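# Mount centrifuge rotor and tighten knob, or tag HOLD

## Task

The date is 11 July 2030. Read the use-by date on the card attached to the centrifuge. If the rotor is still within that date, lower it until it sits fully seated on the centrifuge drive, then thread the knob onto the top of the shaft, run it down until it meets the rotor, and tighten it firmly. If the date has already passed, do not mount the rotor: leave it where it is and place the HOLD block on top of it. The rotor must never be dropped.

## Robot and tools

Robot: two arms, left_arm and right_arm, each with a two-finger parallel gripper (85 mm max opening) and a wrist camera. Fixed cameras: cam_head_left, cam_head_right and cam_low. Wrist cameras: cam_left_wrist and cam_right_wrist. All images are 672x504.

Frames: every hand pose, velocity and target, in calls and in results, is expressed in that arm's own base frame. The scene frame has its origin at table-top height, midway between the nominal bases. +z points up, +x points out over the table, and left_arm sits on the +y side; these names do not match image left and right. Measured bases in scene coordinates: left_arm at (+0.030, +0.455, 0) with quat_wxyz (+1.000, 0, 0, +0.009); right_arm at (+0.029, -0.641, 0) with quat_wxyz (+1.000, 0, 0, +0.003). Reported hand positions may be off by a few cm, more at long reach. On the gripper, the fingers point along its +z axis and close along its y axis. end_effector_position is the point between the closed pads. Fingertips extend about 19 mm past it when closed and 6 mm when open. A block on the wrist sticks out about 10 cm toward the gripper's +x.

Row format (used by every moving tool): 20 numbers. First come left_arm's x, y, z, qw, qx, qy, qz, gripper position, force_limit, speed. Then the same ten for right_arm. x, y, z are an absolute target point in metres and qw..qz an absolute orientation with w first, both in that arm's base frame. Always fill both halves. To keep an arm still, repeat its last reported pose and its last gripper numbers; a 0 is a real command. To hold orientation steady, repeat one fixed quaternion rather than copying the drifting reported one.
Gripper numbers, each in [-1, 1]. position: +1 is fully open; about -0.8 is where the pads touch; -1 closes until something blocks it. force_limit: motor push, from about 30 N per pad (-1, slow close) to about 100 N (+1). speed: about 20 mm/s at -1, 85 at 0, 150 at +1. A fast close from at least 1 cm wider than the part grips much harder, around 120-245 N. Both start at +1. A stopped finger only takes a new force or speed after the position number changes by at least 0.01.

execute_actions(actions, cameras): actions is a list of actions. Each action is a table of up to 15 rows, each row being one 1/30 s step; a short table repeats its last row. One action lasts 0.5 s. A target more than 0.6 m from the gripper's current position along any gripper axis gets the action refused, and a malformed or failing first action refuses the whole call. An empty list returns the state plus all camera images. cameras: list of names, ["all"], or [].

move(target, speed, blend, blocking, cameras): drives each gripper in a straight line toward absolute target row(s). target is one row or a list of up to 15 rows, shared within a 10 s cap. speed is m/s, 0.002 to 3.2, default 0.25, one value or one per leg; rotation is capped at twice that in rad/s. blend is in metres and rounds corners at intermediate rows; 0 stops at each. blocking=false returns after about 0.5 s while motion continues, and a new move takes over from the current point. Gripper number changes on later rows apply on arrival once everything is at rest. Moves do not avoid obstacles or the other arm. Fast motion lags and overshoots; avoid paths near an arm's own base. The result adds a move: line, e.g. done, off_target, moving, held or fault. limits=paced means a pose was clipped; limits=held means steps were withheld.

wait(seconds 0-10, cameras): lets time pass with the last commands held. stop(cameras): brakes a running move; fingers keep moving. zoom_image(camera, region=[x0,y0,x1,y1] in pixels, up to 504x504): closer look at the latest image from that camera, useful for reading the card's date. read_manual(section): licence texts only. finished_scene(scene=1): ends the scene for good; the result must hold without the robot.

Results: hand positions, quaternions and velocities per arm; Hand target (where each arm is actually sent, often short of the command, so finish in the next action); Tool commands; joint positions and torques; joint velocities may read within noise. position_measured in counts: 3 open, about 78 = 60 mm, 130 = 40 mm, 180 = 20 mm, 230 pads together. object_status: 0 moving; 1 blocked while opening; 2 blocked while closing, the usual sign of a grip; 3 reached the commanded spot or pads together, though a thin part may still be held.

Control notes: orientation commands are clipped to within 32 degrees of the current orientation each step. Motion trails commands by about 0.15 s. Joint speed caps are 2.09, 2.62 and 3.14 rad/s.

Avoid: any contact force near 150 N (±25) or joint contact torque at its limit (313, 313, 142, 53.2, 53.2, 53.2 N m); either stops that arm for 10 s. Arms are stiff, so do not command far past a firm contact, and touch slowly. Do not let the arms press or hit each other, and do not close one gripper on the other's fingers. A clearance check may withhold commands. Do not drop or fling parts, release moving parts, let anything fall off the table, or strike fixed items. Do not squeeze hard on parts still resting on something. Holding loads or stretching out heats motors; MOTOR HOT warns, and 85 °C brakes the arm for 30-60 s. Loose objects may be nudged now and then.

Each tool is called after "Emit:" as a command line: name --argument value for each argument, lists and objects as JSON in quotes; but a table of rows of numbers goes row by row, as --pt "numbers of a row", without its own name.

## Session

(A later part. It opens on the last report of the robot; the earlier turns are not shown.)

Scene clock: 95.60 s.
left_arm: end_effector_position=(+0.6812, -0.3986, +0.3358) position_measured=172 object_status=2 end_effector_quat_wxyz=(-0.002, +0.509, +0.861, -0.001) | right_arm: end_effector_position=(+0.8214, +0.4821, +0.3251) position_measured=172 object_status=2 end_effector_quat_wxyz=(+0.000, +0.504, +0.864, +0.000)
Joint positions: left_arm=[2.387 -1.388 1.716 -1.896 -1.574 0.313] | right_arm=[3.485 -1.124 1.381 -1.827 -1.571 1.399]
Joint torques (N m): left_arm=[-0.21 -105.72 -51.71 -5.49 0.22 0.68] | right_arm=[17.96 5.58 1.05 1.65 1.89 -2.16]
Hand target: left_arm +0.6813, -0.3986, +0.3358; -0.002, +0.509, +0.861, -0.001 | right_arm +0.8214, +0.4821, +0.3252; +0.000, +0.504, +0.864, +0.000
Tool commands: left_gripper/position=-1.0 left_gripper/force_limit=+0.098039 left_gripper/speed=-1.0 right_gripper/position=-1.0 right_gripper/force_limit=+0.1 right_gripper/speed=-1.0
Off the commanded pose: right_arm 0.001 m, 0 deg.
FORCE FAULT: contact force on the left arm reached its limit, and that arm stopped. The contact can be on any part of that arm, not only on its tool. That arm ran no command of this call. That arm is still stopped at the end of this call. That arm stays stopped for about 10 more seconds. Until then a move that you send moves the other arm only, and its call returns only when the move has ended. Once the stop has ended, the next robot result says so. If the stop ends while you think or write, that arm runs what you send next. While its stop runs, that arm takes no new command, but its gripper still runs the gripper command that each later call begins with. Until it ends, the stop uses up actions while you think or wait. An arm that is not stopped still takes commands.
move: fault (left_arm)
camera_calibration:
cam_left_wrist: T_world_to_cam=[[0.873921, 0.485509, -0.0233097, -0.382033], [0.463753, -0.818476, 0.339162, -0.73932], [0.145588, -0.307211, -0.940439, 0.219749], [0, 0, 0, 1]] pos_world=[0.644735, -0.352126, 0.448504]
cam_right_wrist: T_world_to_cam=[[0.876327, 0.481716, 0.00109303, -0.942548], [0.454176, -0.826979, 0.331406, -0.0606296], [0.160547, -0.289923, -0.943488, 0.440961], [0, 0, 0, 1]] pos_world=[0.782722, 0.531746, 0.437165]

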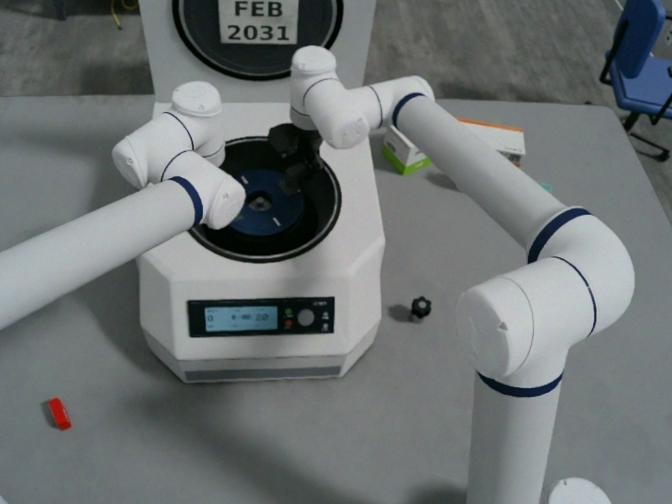

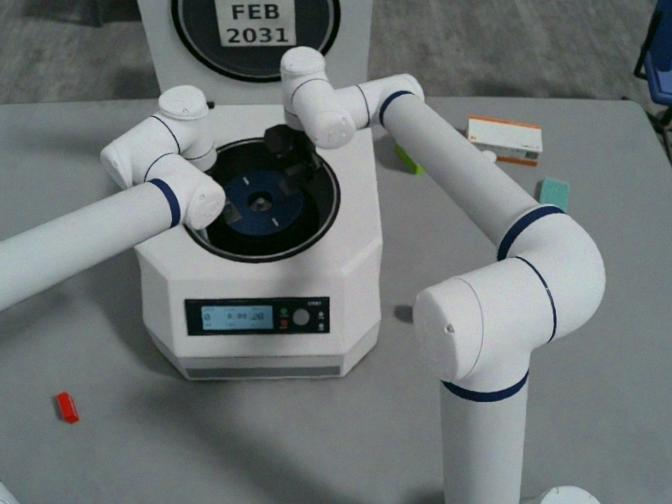

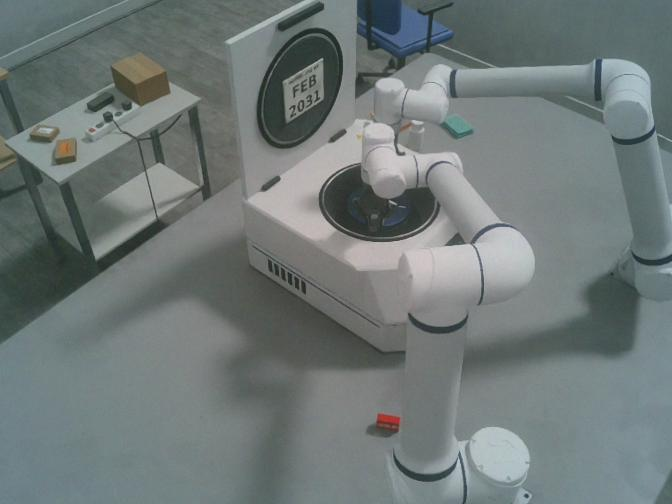

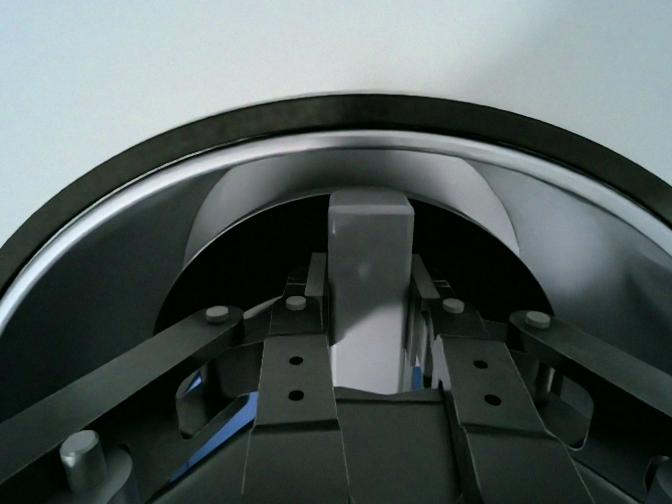

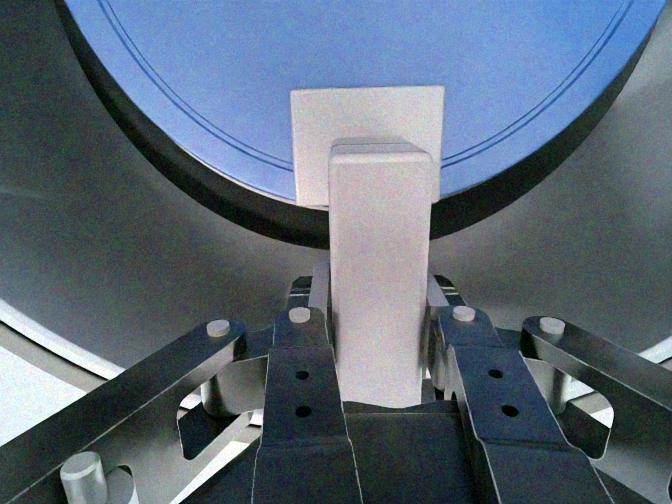

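Emit:
move --target '[0.6813,-0.3986,0.3358,-0.002,0.5087,0.8609,-0.001,0.2,0.1,-1,0.8214,0.4821,0.3262,0,0.5036,0.8640,0,0.2,0.1,-1]' --speed 0.02

Emit:
wait --seconds 9 --cameras '["all"]'

Scene clock: 97.43 s.
left_arm: end_effector_position=(+0.6812, -0.3986, +0.3358) position_measured=104 object_status=0 end_effector_quat_wxyz=(-0.002, +0.509, +0.861, -0.001) | right_arm: end_effector_position=(+0.8214, +0.4821, +0.3262) position_measured=104 object_status=0 end_effector_quat_wxyz=(+0.000, +0.504, +0.864, +0.000)
Joint positions: left_arm=[2.387 -1.388 1.716 -1.896 -1.574 0.313] | right_arm=[3.485 -1.125 1.38 -1.826 -1.571 1.399]
Joint torques (N m): left_arm=[0.54 -105.37 -51.81 -6.17 0.67 0.75] | right_arm=[-6.65 -72.63 -51.47 -1.1 -1.62 -0.19]
Hand target: left_arm +0.6813, -0.3986, +0.3358; -0.002, +0.509, +0.861, -0.001 | right_arm +0.8214, +0.4821, +0.3262; +0.000, +0.504, +0.864, +0.000
Tool commands: left_gripper/position=+0.2 left_gripper/force_limit=+0.098039 left_gripper/speed=-1.0 right_gripper/position=+0.2 right_gripper/force_limit=+0.1 right_gripper/speed=-1.0
Off the commanded pose: right_arm 0.000 m, 0 deg.
FORCE FAULT, CONTINUED: the left arm was still stopped when this call began, by the force fault that an earlier result reported. That arm ran no command of this call; its gripper ran only the gripper command that the call began with. That arm is still stopped at the end of this call. That arm stays stopped for about 8 more seconds. If the stop ends while you think or write, that arm runs what you send next. While its stop runs, that arm takes no new command, but its gripper still runs the gripper command that each later call begins with.
move: done (right_arm), not run (left_arm; its earlier fault stop)

Scene clock: 106.43 s.
left_arm: end_effector_position=(+0.6812, -0.3986, +0.3358) position_measured=104 object_status=3 end_effector_quat_wxyz=(-0.002, +0.509, +0.861, -0.001) | right_arm: end_effector_position=(+0.8214, +0.4821, +0.3262) position_measured=104 object_status=3 end_effector_quat_wxyz=(+0.000, +0.504, +0.864, +0.000)
Joint positions: left_arm=[2.387 -1.388 1.716 -1.896 -1.574 0.313] | right_arm=[3.485 -1.125 1.38 -1.826 -1.571 1.399]
Joint torques (N m): left_arm=[-0.02 -106.3 -51.57 -6.25 0.52 0.55] | right_arm=[-7.6 -71.46 -53.43 -1.23 -1.95 3.09]
Hand target: left_arm +0.6812, -0.3986, +0.3358; -0.002, +0.509, +0.861, -0.001 | right_arm +0.8214, +0.4821, +0.3262; +0.000, +0.504, +0.864, +0.000
Tool commands: left_gripper/position=+0.2 left_gripper/force_limit=+0.098039 left_gripper/speed=-1.0 right_gripper/position=+0.2 right_gripper/force_limit=+0.1 right_gripper/speed=-1.0
Off the commanded pose: right_arm 0.000 m, 0 deg.
FORCE FAULT, CONTINUED: the left arm's stop, for the force fault that an earlier result reported, is over. The rest of the stop counts as 15 of the actions that you can send in this scene. That arm's target is now where it stood when the stop ended, not its last command. That arm accepts commands again.
wait: 9.00 s; at rest by 0.17 s
camera_calibration:
cam_left_wrist: T_world_to_cam=[[0.873933, 0.485484, -0.0233924, -0.382012], [0.463761, -0.818489, 0.339118, -0.73931], [0.14549, -0.307215, -0.940453, 0.219816], [0, 0, 0, 1]] pos_world=[0.644735, -0.352126, 0.448504]
cam_right_wrist: T_world_to_cam=[[0.876299, 0.481766, 0.00125779, -0.942627], [0.454156, -0.826943, 0.331523, -0.0610487], [0.160756, -0.289942, -0.943446, 0.441826], [0, 0, 0, 1]] pos_world=[0.782722, 0.531746, 0.438264]

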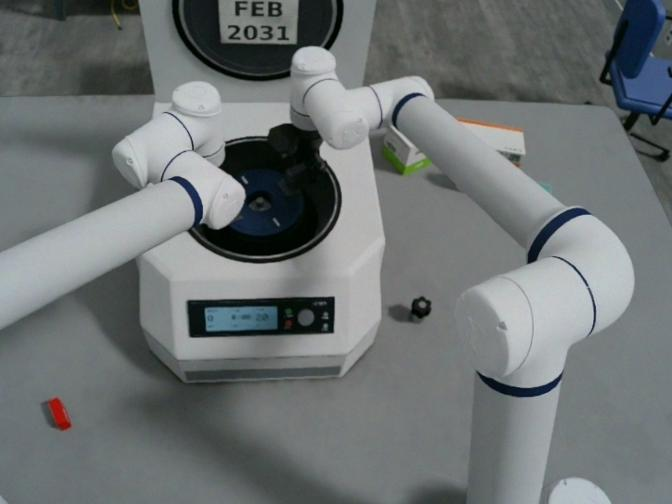

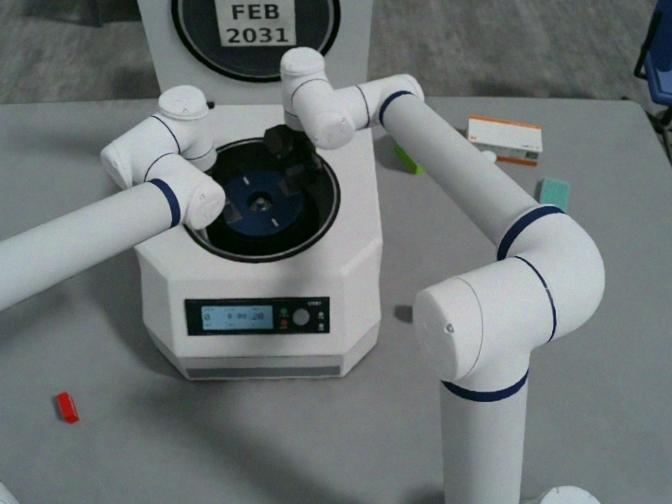

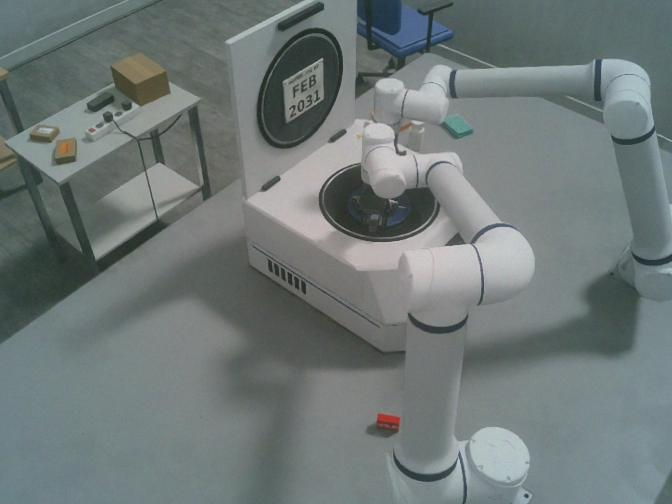

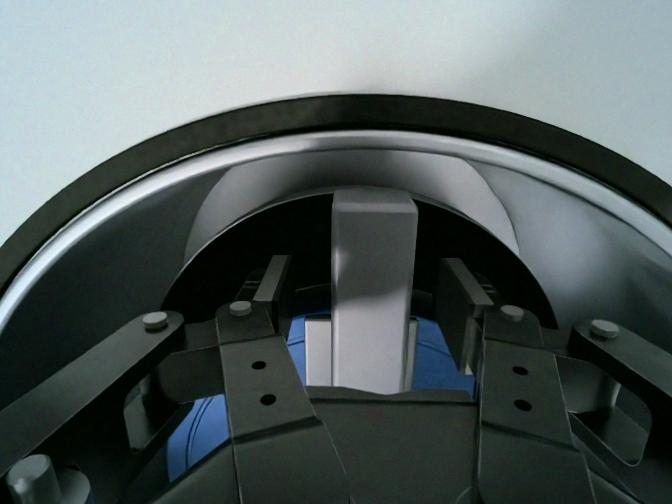

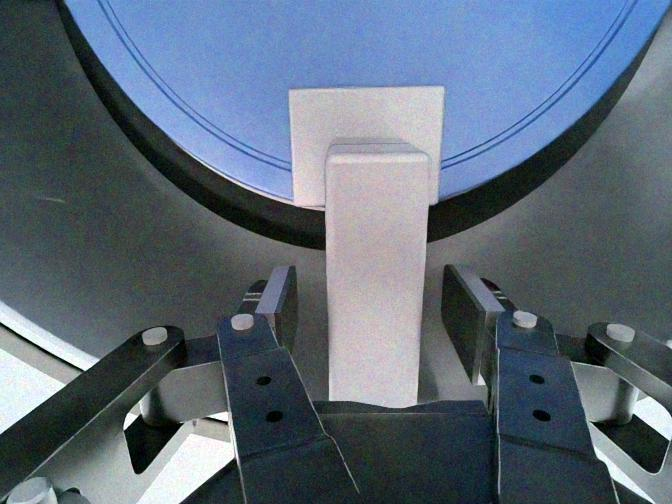

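Emit:
move --pt "0.6812 -0.3986 0.45 -0.002 0.5087 0.8609 -0.001 0.2 0.1 -1 0.8214 0.4821 0.46 0 0.5036 0.8640 0 0.2 0.1 -1" --pt "0.70 -0.42 0.5 0 0.5087 0.8609 0 1 0.1 -1 0.72 0.35 0.48 0 0.6 0.8 0 1 0.1 -1" --pt "0.749 -0.58 0.5 0 0.7071 0.7071 0 1 0.1 -1 0.596 0.244 0.30 0 0.7071 0.7071 0 1 0.1 -1" --speed '[0.15,0.3,0.35]' --blend '[0.03,0.03,0]' --cameras '["all"]'

Emit:
zoom_image --camera "cam_left_wrist" --region '[200, 0, 500, 240]'

Emit:
zoom_image --camera "cam_right_wrist" --region '[260, 150, 460, 320]'

Emit:
zoom_image --camera "cam_head_left" --region '[170, 120, 350, 270]'

Scene clock: 112.50 s.
left_arm: end_effector_position=(+0.7490, -0.5799, +0.5000) position_measured=3 object_status=3 end_effector_quat_wxyz=(+0.000, +0.707, +0.707, +0.000) | right_arm: end_effector_position=(+0.5961, +0.2441, +0.3001) position_measured=3 object_status=3 end_effector_quat_wxyz=(+0.000, +0.707, +0.707, +0.000)
Joint positions: left_arm=[2.294 -1.167 1.133 -1.537 -1.571 0.723] | right_arm=[3.251 -1.606 2.02 -1.985 -1.571 1.68]
Joint torques (N m): left_arm=[-14.31 -119.86 -62.98 -1.7 -1.52 3.13] | right_arm=[-14.2 -40.02 -35.2 -4 1.91 3.72]
Hand target: left_arm +0.7490, -0.5800, +0.5000; +0.000, +0.707, +0.707, +0.000 | right_arm +0.5960, +0.2440, +0.3000; +0.000, +0.707, +0.707, +0.000
Off the commanded pose: left_arm 0.000 m, 0 deg | right_arm 0.000 m, 0 deg.
move: done; blend cut to 0 m at target 2
camera_calibration:
cam_left_wrist: T_world_to_cam=[[0.999816, 0.00391703, -0.0188035, -0.725145], [0.0100979, -0.939969, 0.341111, -0.706534], [-0.0163386, -0.341238, -0.939835, 0.409891], [0, 0, 0, 1]] pos_world=[0.738842, -0.521409, 0.612601]
cam_right_wrist: T_world_to_cam=[[0.999921, -0.0125361, 0.00125476, -0.583449], [-0.0122432, -0.943383, 0.331478, 0.159573], [-0.00297172, -0.331467, -0.943462, 0.492152], [0, 0, 0, 1]] pos_world=[0.586819, 0.306356, 0.412164]

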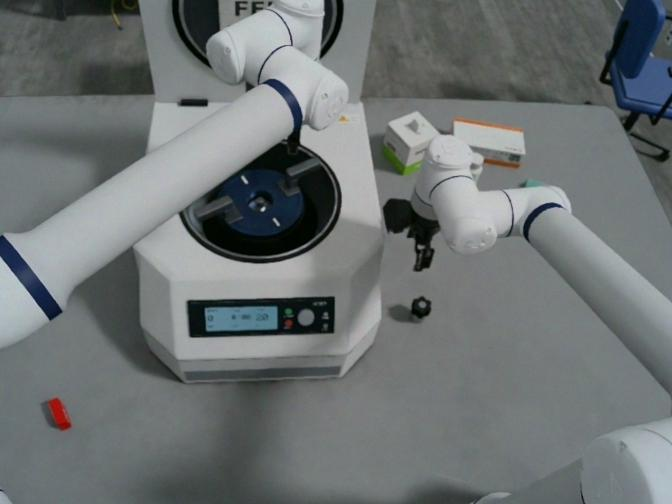

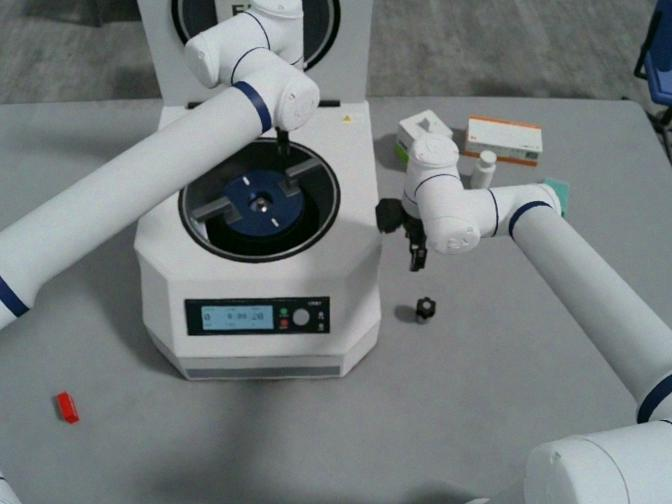

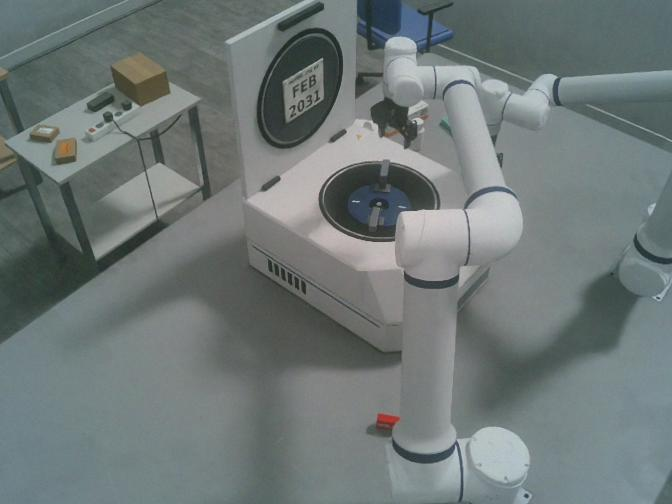

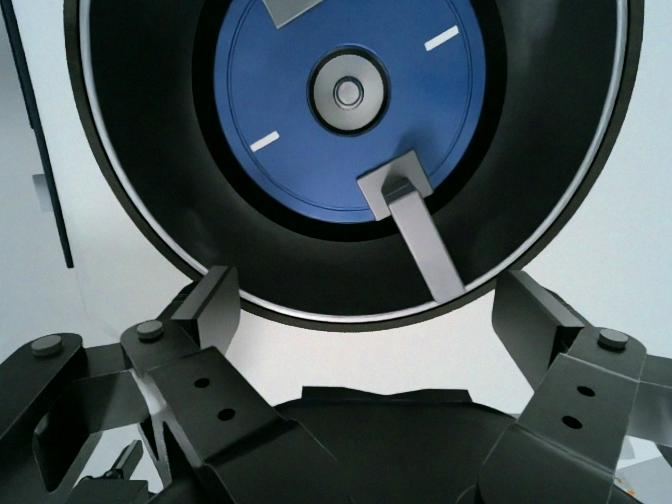

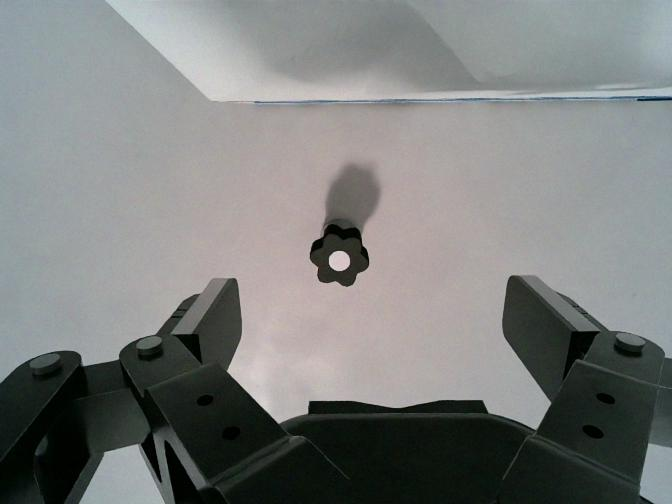

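Scaled by 1.680.

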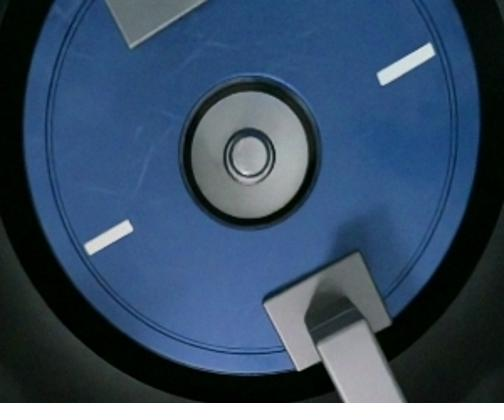

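Scaled by 2.520.

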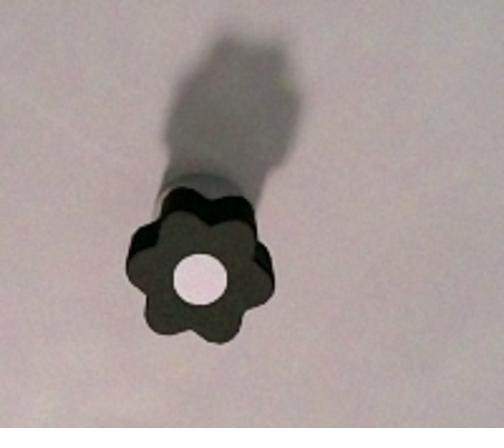

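Scaled by 2.800.

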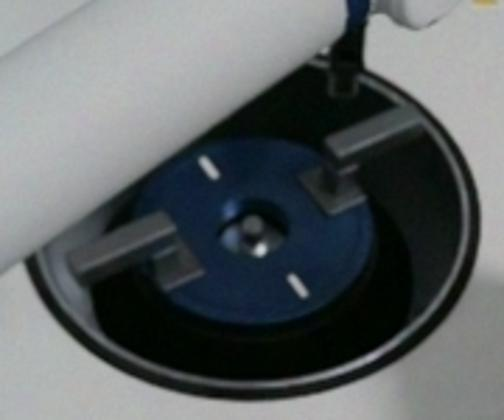

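Emit:
move --pt "0.60 -0.35 0.5 0 0.7071 0.7071 0 1 0.1 -1 0.62 0.40 0.45 0 0.7071 0.7071 0 1 0.1 -1" --pt "0.40 -0.12 0.5 0 0.7071 0.7071 0 1 0.1 -1 0.771 0.664 0.521 0 0.7071 0.7071 0 1 0.1 -1" --speed 0.4 --blend '[0.03,0]' --cameras '["cam_right_wrist","cam_head_left","cam_head_right"]'

Emit:
zoom_image --camera "cam_right_wrist" --region '[290, 210, 390, 310]'

Emit:
zoom_image --camera "cam_head_left" --region '[220, 160, 300, 240]'

Scene clock: 116.67 s.
left_arm: end_effector_position=(+0.4000, -0.1200, +0.5000) position_measured=3 object_status=3 end_effector_quat_wxyz=(+0.000, +0.707, +0.707, +0.000) | right_arm: end_effector_position=(+0.7710, +0.6640, +0.5210) position_measured=3 object_status=3 end_effector_quat_wxyz=(+0.000, +0.707, +0.707, +0.000)
Joint positions: left_arm=[2.411 -2.096 2.004 -1.478 -1.571 0.84] | right_arm=[3.677 -1.027 0.887 -1.431 -1.571 2.106]
Joint torques (N m): left_arm=[14.63 -32.11 -45.01 -1.32 1.79 3.26] | right_arm=[13.9 -60.12 -52.14 -1.35 -2.42 2.99]
Hand target: left_arm +0.4000, -0.1200, +0.5000; +0.000, +0.707, +0.707, +0.000 | right_arm +0.7710, +0.6640, +0.5210; +0.000, +0.707, +0.707, +0.000
Off the commanded pose: left_arm 0.000 m, 0 deg | right_arm 0.000 m, 0 deg.
move: done
camera_calibration:
cam_right_wrist: T_world_to_cam=[[0.999919, -0.0126306, 0.0012887, -0.753301], [-0.0123437, -0.943393, 0.331448, 0.484719], [-0.00297064, -0.331438, -0.943472, 0.84025], [0, 0, 0, 1]] pos_world=[0.761719, 0.726256, 0.633064]
Images, in order (width x height): cam_head_left 672x504, cam_head_right 672x504, cam_right_wrist 672x504.

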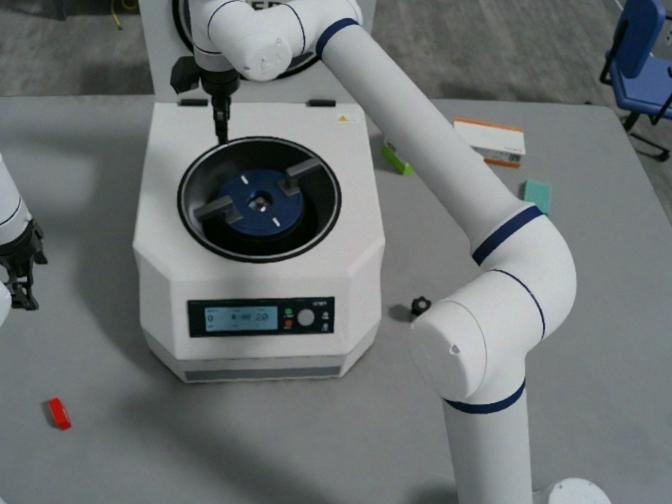

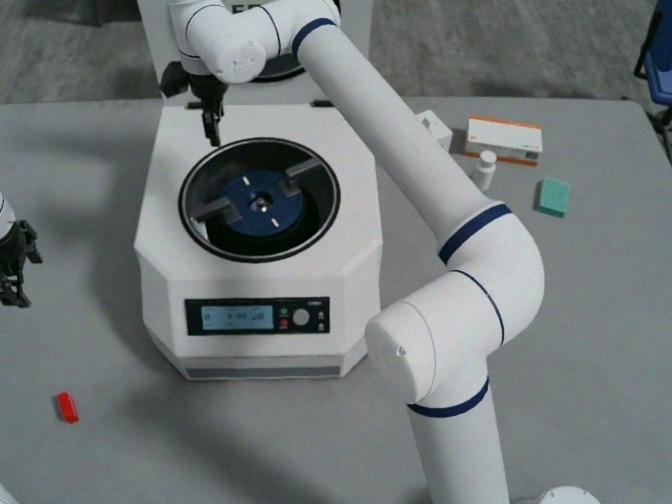

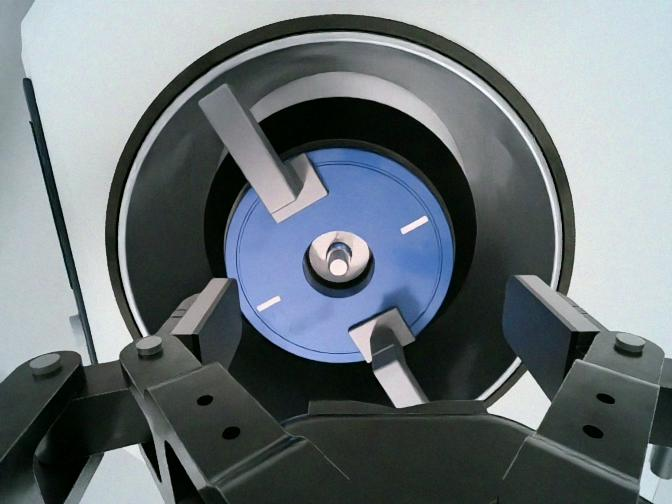

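Scaled by 5.040.

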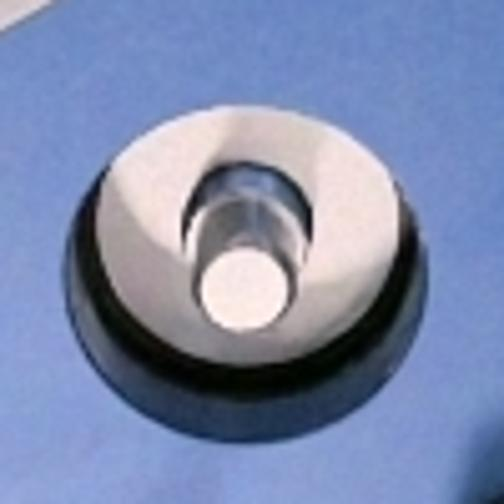

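Scaled by 6.300.

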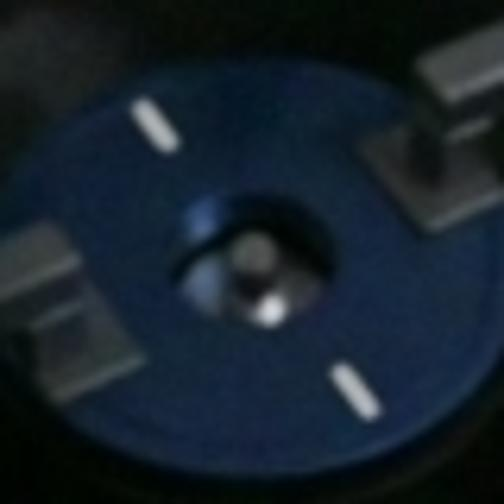

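Emit:
move --pt "0.40 -0.12 0.5 0 0.7071 0.7071 0 1 0.1 -1 0.66 0.40 0.47 0 0.4226 0.9063 0 1 -1 -1" --pt "0.40 -0.12 0.5 0 0.7071 0.7071 0 1 0.1 -1 0.5885 0.174 0.22 0 -0.2588 0.9659 0 1 -1 -1" --pt "0.40 -0.12 0.5 0 0.7071 0.7071 0 1 0.1 -1 0.5885 0.174 0.10 0 -0.6494 0.7604 0 1 -1 -1" --pt "0.40 -0.12 0.5 0 0.7071 0.7071 0 1 0.1 -1 0.5885 0.174 0.053 0 -0.6494 0.7604 0 1 -1 -1" --speed '[0.4,0.5,0.5,0.1]' --blend '[0.05,0.03,0.01,0]' --cameras '["cam_right_wrist","cam_head_left"]'

Scene clock: 123.00 s.
left_arm: end_effector_position=(+0.4000, -0.1200, +0.5000) position_measured=3 object_status=3 end_effector_quat_wxyz=(+0.000, +0.707, +0.707, +0.000) | right_arm: end_effector_position=(+0.5885, +0.1740, +0.0531) position_measured=3 object_status=3 end_effector_quat_wxyz=(+0.000, -0.649, +0.760, +0.000)
Joint positions: left_arm=[2.411 -2.096 2.004 -1.478 -1.571 0.84] | right_arm=[3.136 -1.351 2.294 -2.514 -1.571 -1.42]
Joint torques (N m): left_arm=[13.65 -32.31 -45.37 -1.59 1.62 3.13] | right_arm=[-0.49 -27.09 -21.14 -3.14 2.26 -3.35]
Hand target: left_arm +0.4000, -0.1200, +0.5000; +0.000, +0.707, +0.707, +0.000 | right_arm +0.5885, +0.1740, +0.0530; +0.000, -0.649, +0.760, +0.000
Off the commanded pose: left_arm 0.000 m, 0 deg | right_arm 0.000 m, 0 deg.
move: done
camera_calibration:
cam_right_wrist: T_world_to_cam=[[-0.985611, 0.169027, 0.00125195, 0.560394], [0.159878, 0.929806, 0.331511, -0.252006], [0.0548703, 0.326941, -0.943451, 0.0872577], [0, 0, 0, 1]] pos_world=[0.587833, 0.111066, 0.165164]
Images, in order (width x height): cam_head_left 672x504, cam_right_wrist 672x504.

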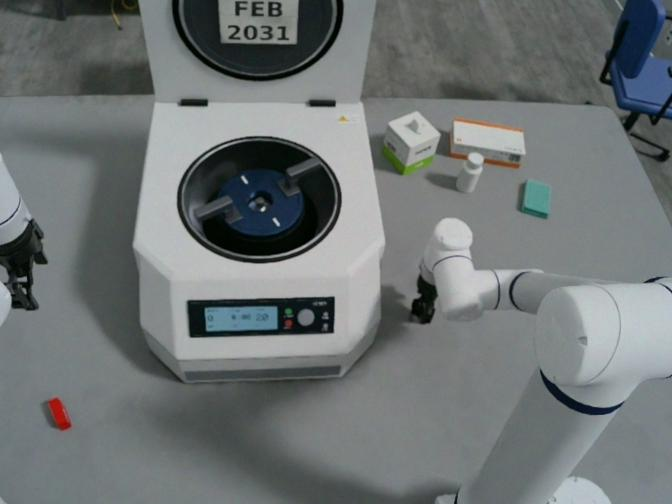

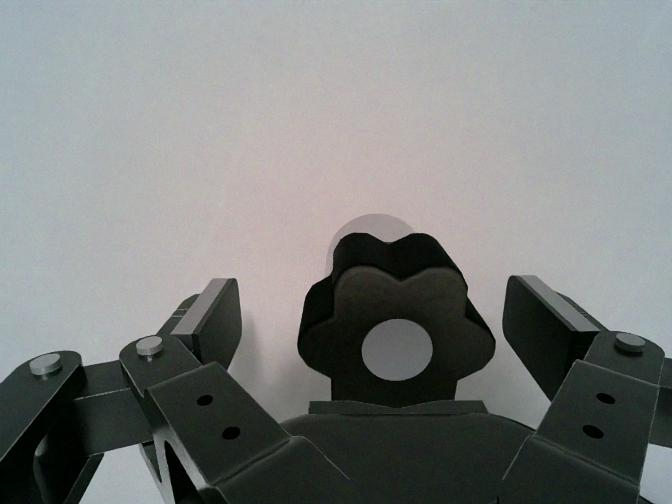

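Emit:
move --pt "0.40 -0.12 0.5 0 0.7071 0.7071 0 1 0.1 -1 0.585 0.1755 0.053 0 -0.6494 0.7604 0 1 -1 -1" --pt "0.40 -0.12 0.5 0 0.7071 0.7071 0 1 0.1 -1 0.585 0.1755 0.053 0 -0.6494 0.7604 0 -1 -1 -1" --pt "0.40 -0.12 0.5 0 0.7071 0.7071 0 1 0.1 -1 0.585 0.1755 0.053 0 -0.6494 0.7604 0 0.9 -1 0" --pt "0.40 -0.12 0.5 0 0.7071 0.7071 0 1 0.1 -1 0.585 0.1755 0.053 0 0.0785 0.9969 0 0.9 -1 0" --speed '[0.1,0.1,0.1,0.6]' --cameras '["cam_right_wrist"]'

Emit:
move --pt "0.40 -0.12 0.5 0 0.7071 0.7071 0 1 0.1 -1 0.585 0.1755 0.053 0 0.0785 0.9969 0 -1 -1 -1" --pt "0.40 -0.12 0.5 0 0.7071 0.7071 0 1 0.1 -1 0.585 0.1755 0.053 0 0.0785 0.9969 0 0.9 -1 0" --pt "0.40 -0.12 0.5 0 0.7071 0.7071 0 1 0.1 -1 0.5911 0.2456 0.30 0 0.7071 0.7071 0 0.9 -1 0" --speed '[0.1,0.1,0.6]' --cameras '["cam_right_wrist"]'

Emit:
zoom_image --camera "cam_right_wrist" --region '[290, 210, 390, 310]'

Scene clock: 130.13 s.
left_arm: end_effector_position=(+0.4000, -0.1200, +0.5000) position_measured=3 object_status=3 end_effector_quat_wxyz=(+0.000, +0.707, +0.707, +0.000) | right_arm: end_effector_position=(+0.5850, +0.1755, +0.0530) position_measured=16 object_status=3 end_effector_quat_wxyz=(+0.000, +0.078, +0.997, +0.000)
Joint positions: left_arm=[2.411 -2.096 2.004 -1.478 -1.571 0.84] | right_arm=[3.138 -1.354 2.3 -2.516 -1.571 0.154]
Joint torques (N m): left_arm=[12.42 -31.86 -45.13 -1.86 1.46 3.22] | right_arm=[14.27 -26.31 -35.15 -1.25 -2.2 2.48]
Hand target: left_arm +0.4000, -0.1200, +0.5000; +0.000, +0.707, +0.707, +0.000 | right_arm +0.5850, +0.1755, +0.0530; +0.000, +0.078, +0.997, +0.000
Off the commanded pose: left_arm 0.000 m, 0 deg | right_arm 0.000 m, 0 deg.
move: done
camera_calibration:
cam_right_wrist: T_world_to_cam=[[0.168796, 0.98565, 0.00127505, -0.261874], [0.929848, -0.159669, 0.331493, -0.512048], [0.32694, -0.0547692, -0.943457, -0.00531013], [0, 0, 0, 1]] pos_world=[0.522066, 0.176067, 0.165064]
Images, in order (width x height): cam_right_wrist 672x504.

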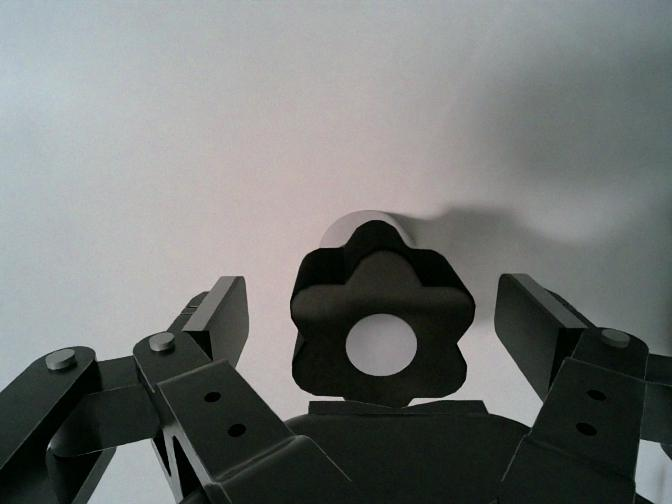

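Scene clock: 134.80 s.
left_arm: end_effector_position=(+0.4000, -0.1200, +0.5000) position_measured=3 object_status=3 end_effector_quat_wxyz=(+0.000, +0.707, +0.707, +0.000) | right_arm: end_effector_position=(+0.5911, +0.2456, +0.3000) position_measured=16 object_status=3 end_effector_quat_wxyz=(+0.000, +0.707, +0.707, +0.000)
Joint positions: left_arm=[2.411 -2.096 2.004 -1.478 -1.571 0.84] | right_arm=[3.254 -1.613 2.027 -1.985 -1.571 1.683]
Joint torques (N m): left_arm=[11.48 -32.24 -45.64 -1.82 1.48 3.06] | right_arm=[13.23 -41.41 -49.55 -0.51 -2.09 2.85]
Hand target: left_arm +0.4000, -0.1200, +0.5000; +0.000, +0.707, +0.707, +0.000 | right_arm +0.5911, +0.2456, +0.3000; +0.000, +0.707, +0.707, +0.000
Off the commanded pose: left_arm 0.000 m, 0 deg | right_arm 0.000 m, 0 deg.
move: done
camera_calibration:
cam_right_wrist: T_world_to_cam=[[0.999922, -0.0124416, 0.00122207, -0.578446], [-0.0121433, -0.943385, 0.331477, 0.160936], [-0.00297123, -0.331466, -0.943463, 0.492446], [0, 0, 0, 1]] pos_world=[0.581819, 0.307856, 0.411964]
Images, in order (width x height): cam_right_wrist 672x504.

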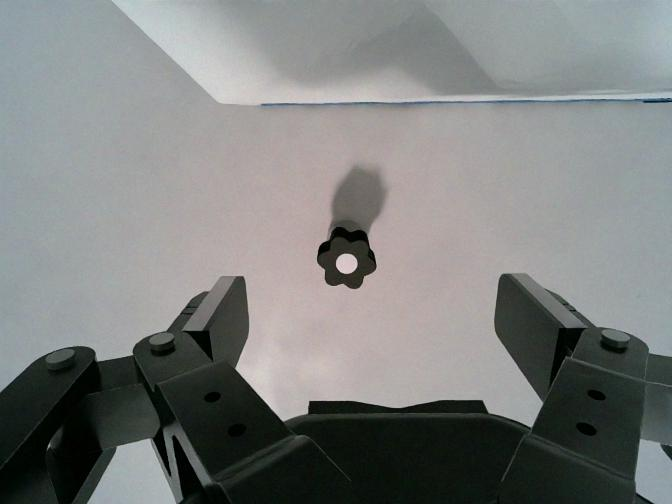

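Scaled by 5.040.

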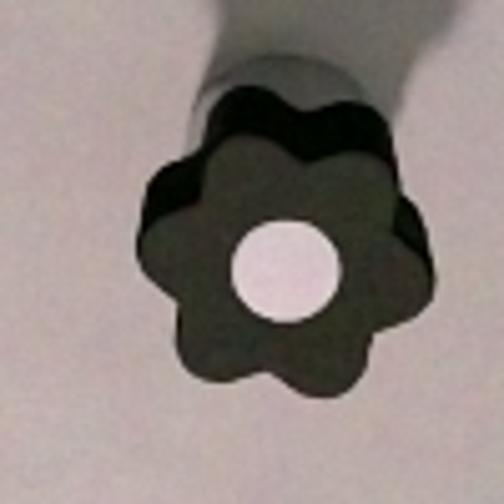

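Emit:
move --pt "0.40 -0.12 0.5 0 0.7071 0.7071 0 1 0.1 -1 0.585 0.1755 0.12 0 0.0785 0.9969 0 0.9 -1 0" --pt "0.40 -0.12 0.5 0 0.7071 0.7071 0 1 0.1 -1 0.585 0.1755 0.053 0 0.0785 0.9969 0 0.9 -1 0" --pt "0.40 -0.12 0.5 0 0.7071 0.7071 0 1 0.1 -1 0.585 0.1755 0.053 0 0.0785 0.9969 0 -1 -0.5 -1" --pt "0.40 -0.12 0.5 0 0.7071 0.7071 0 1 0.1 -1 0.585 0.1755 0.10 0 0.0785 0.9969 0 -1 -0.5 -1" --speed '[0.6,0.1,0.1,0.15]' --blend '[0.005,0,0,0]' --cameras '["cam_right_wrist"]'

Scene clock: 141.40 s.
left_arm: end_effector_position=(+0.4000, -0.1200, +0.5000) position_measured=3 object_status=3 end_effector_quat_wxyz=(+0.000, +0.707, +0.707, +0.000) | right_arm: end_effector_position=(+0.5850, +0.1755, +0.0999) position_measured=108 object_status=2 end_effector_quat_wxyz=(+0.000, +0.079, +0.997, +0.000)
Joint positions: left_arm=[2.411 -2.096 2.004 -1.478 -1.571 0.84] | right_arm=[3.138 -1.433 2.271 -2.409 -1.571 0.154]
Joint torques (N m): left_arm=[10.46 -32.05 -45.33 -2.17 1.41 2.96] | right_arm=[-10.82 -45.67 -41.18 -0.45 1.16 0.05]
Hand target: left_arm +0.4000, -0.1200, +0.5000; +0.000, +0.707, +0.707, +0.000 | right_arm +0.5850, +0.1755, +0.1000; +0.000, +0.079, +0.997, +0.000
Off the commanded pose: left_arm 0.000 m, 0 deg | right_arm 0.000 m, 0 deg.
move: done
camera_calibration:
cam_right_wrist: T_world_to_cam=[[0.169027, 0.985611, 0.00125195, -0.262141], [0.929806, -0.159878, 0.331511, -0.527524], [0.326941, -0.0548703, -0.943451, 0.0389595], [0, 0, 0, 1]] pos_world=[0.522066, 0.176167, 0.211964]
Images, in order (width x height): cam_right_wrist 672x504.

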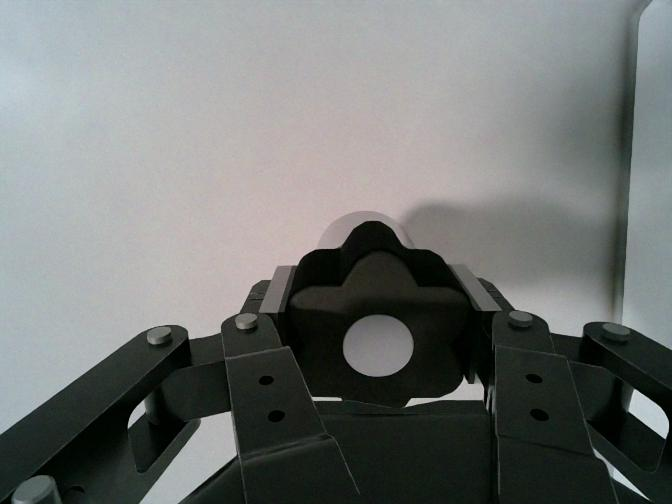

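Emit:
move --pt "0.40 -0.12 0.5 0 0.7071 0.7071 0 1 0.1 -1 0.585 0.1755 0.22 0 0.0785 0.9969 0 -1 -0.5 -1" --pt "0.45 -0.18 0.48 0.1 0.64 0.76 -0.05 1 0.1 -1 0.62 0.25 0.40 0 -0.6494 0.7604 0 -1 -0.5 -1" --pt "0.50 -0.24 0.45 0.2 0.56 0.80 -0.1 1 0.1 -1 0.67 0.38 0.46 0 -0.9969 0.0785 0 -1 -0.5 -1" --pt "0.54 -0.28 0.43 0.3 0.47 0.82 -0.14 1 0.1 -1 0.72 0.50 0.46 0 -0.7604 -0.6494 0 -1 -0.5 -1" --pt "0.5886 -0.312 0.416 0.358 0.404 0.823 -0.176 1 0.1 -1 0.7575 0.593 0.42 0 -0.0785 -0.9969 0 -1 -0.5 -1" --speed '[0.3,0.6,0.6,0.6,0.6]' --blend '[0.02,0.03,0.03,0.03,0]' --cameras '["all"]'

Scene clock: 148.10 s.
left_arm: end_effector_position=(+0.5886, -0.3120, +0.4160) position_measured=3 object_status=3 end_effector_quat_wxyz=(+0.358, +0.404, +0.823, -0.176) | right_arm: end_effector_position=(+0.7575, +0.5930, +0.4200) position_measured=108 object_status=2 end_effector_quat_wxyz=(+0.000, +0.079, +0.997, +0.000)
Joint positions: left_arm=[2.455 -1.779 2.281 -2.881 -1.736 0.155] | right_arm=[3.62 -1.136 1.229 -1.664 -1.571 -5.647]
Joint torques (N m): left_arm=[14.58 -21.92 -39.47 -10.25 1.39 -1.91] | right_arm=[12.13 -58.18 -54.93 -1.44 1.88 -3.15]
Hand target: left_arm +0.5886, -0.3120, +0.4160; +0.358, +0.404, +0.823, -0.176 | right_arm +0.7575, +0.5930, +0.4200; +0.000, +0.079, +0.997, +0.000
Off the commanded pose: left_arm 0.000 m, 0 deg | right_arm 0.000 m, 0 deg.
move: done
camera_calibration:
cam_left_wrist: T_world_to_cam=[[0.798045, 0.602385, -0.0160197, -0.263123], [0.247349, -0.303217, 0.92026, -0.606366], [0.549493, -0.738371, -0.390981, -0.265504], [0, 0, 0, 1]] pos_world=[0.505861, -0.2214, 0.449992]
cam_right_wrist: T_world_to_cam=[[0.169242, 0.985574, 0.00122325, -0.703305], [0.929767, -0.160071, 0.331528, -0.72715], [0.326941, -0.0549713, -0.943445, 0.307525], [0, 0, 0, 1]] pos_world=[0.694567, 0.593668, 0.532064]

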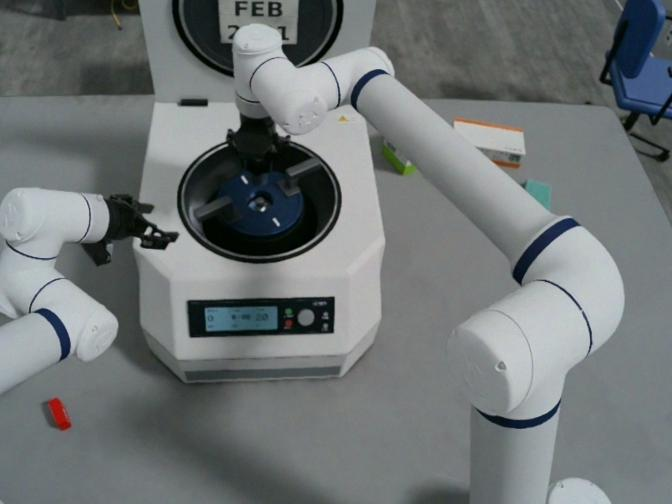

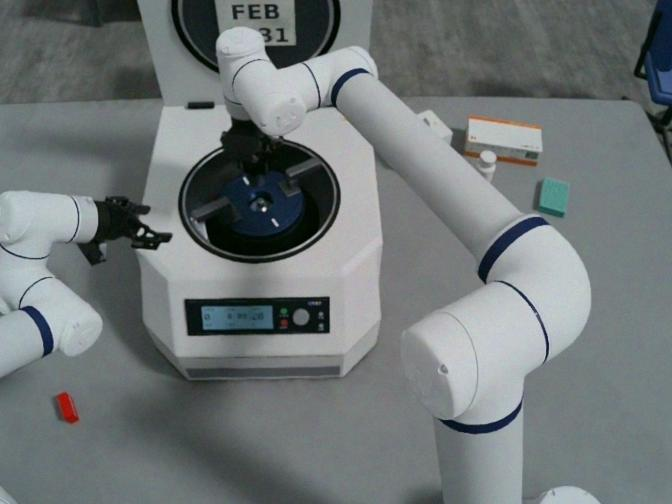

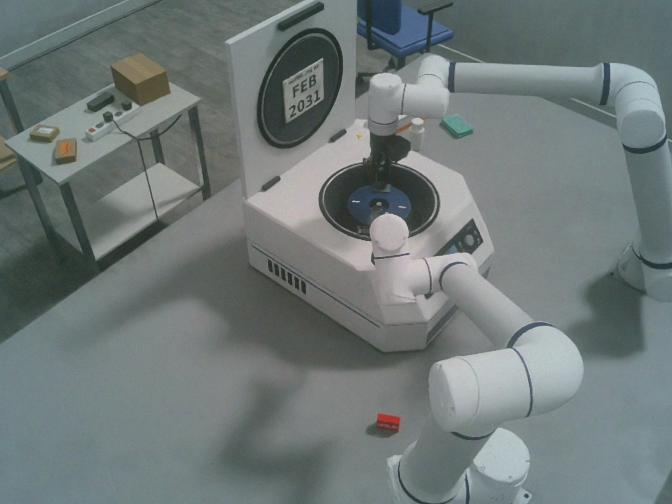

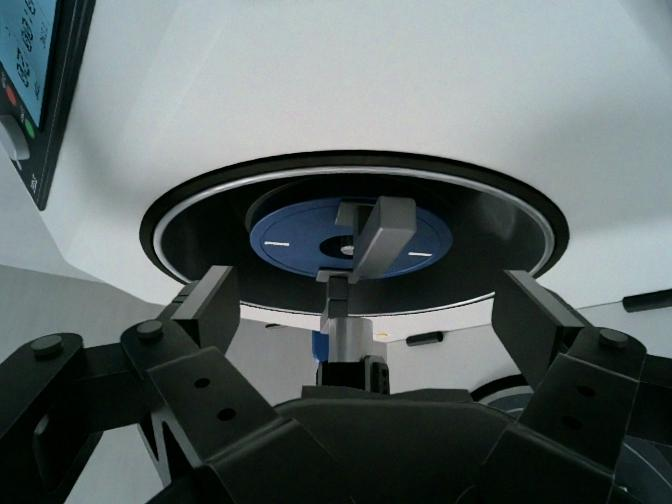

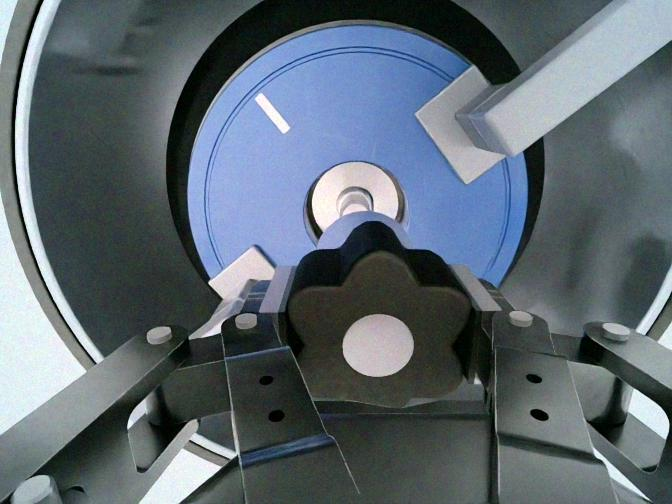

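Emit:
zoom_image --camera "cam_left_wrist" --region '[290, 210, 410, 390]'

Emit:
zoom_image --camera "cam_head_left" --region '[210, 130, 310, 230]'

Emit:
zoom_image --camera "cam_head_right" --region '[210, 130, 310, 230]'

Emit:
zoom_image --camera "cam_right_wrist" --region '[290, 150, 430, 270]'

Scaled by 2.800.

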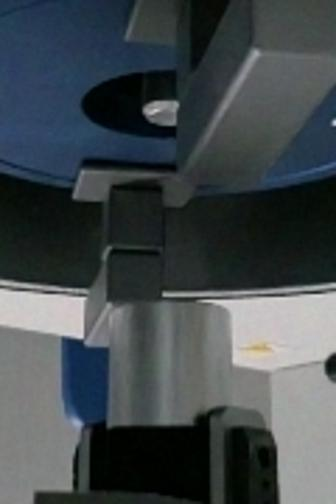

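Scaled by 5.040.

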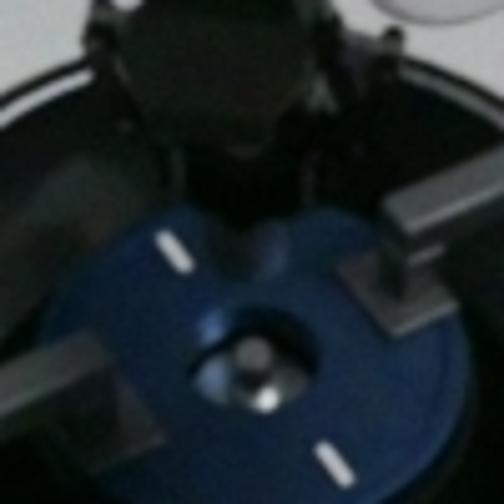

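Scaled by 5.040.

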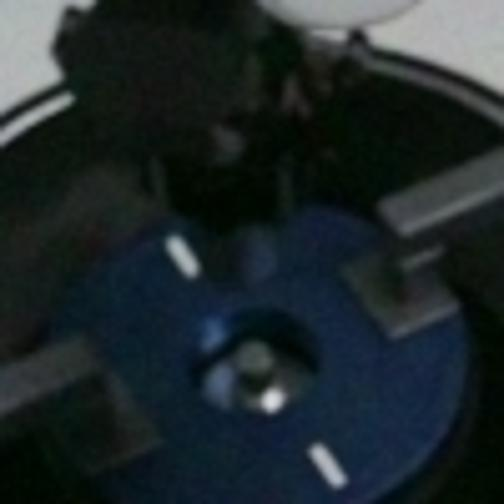

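Scaled by 3.600.

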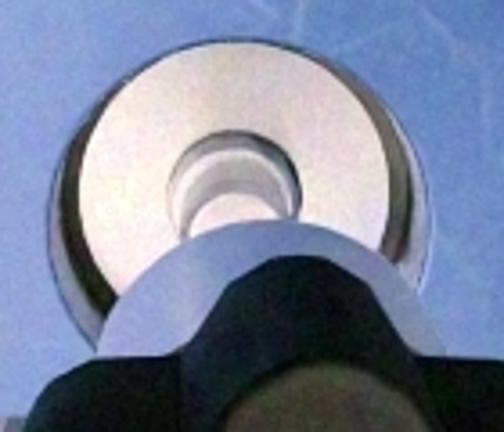

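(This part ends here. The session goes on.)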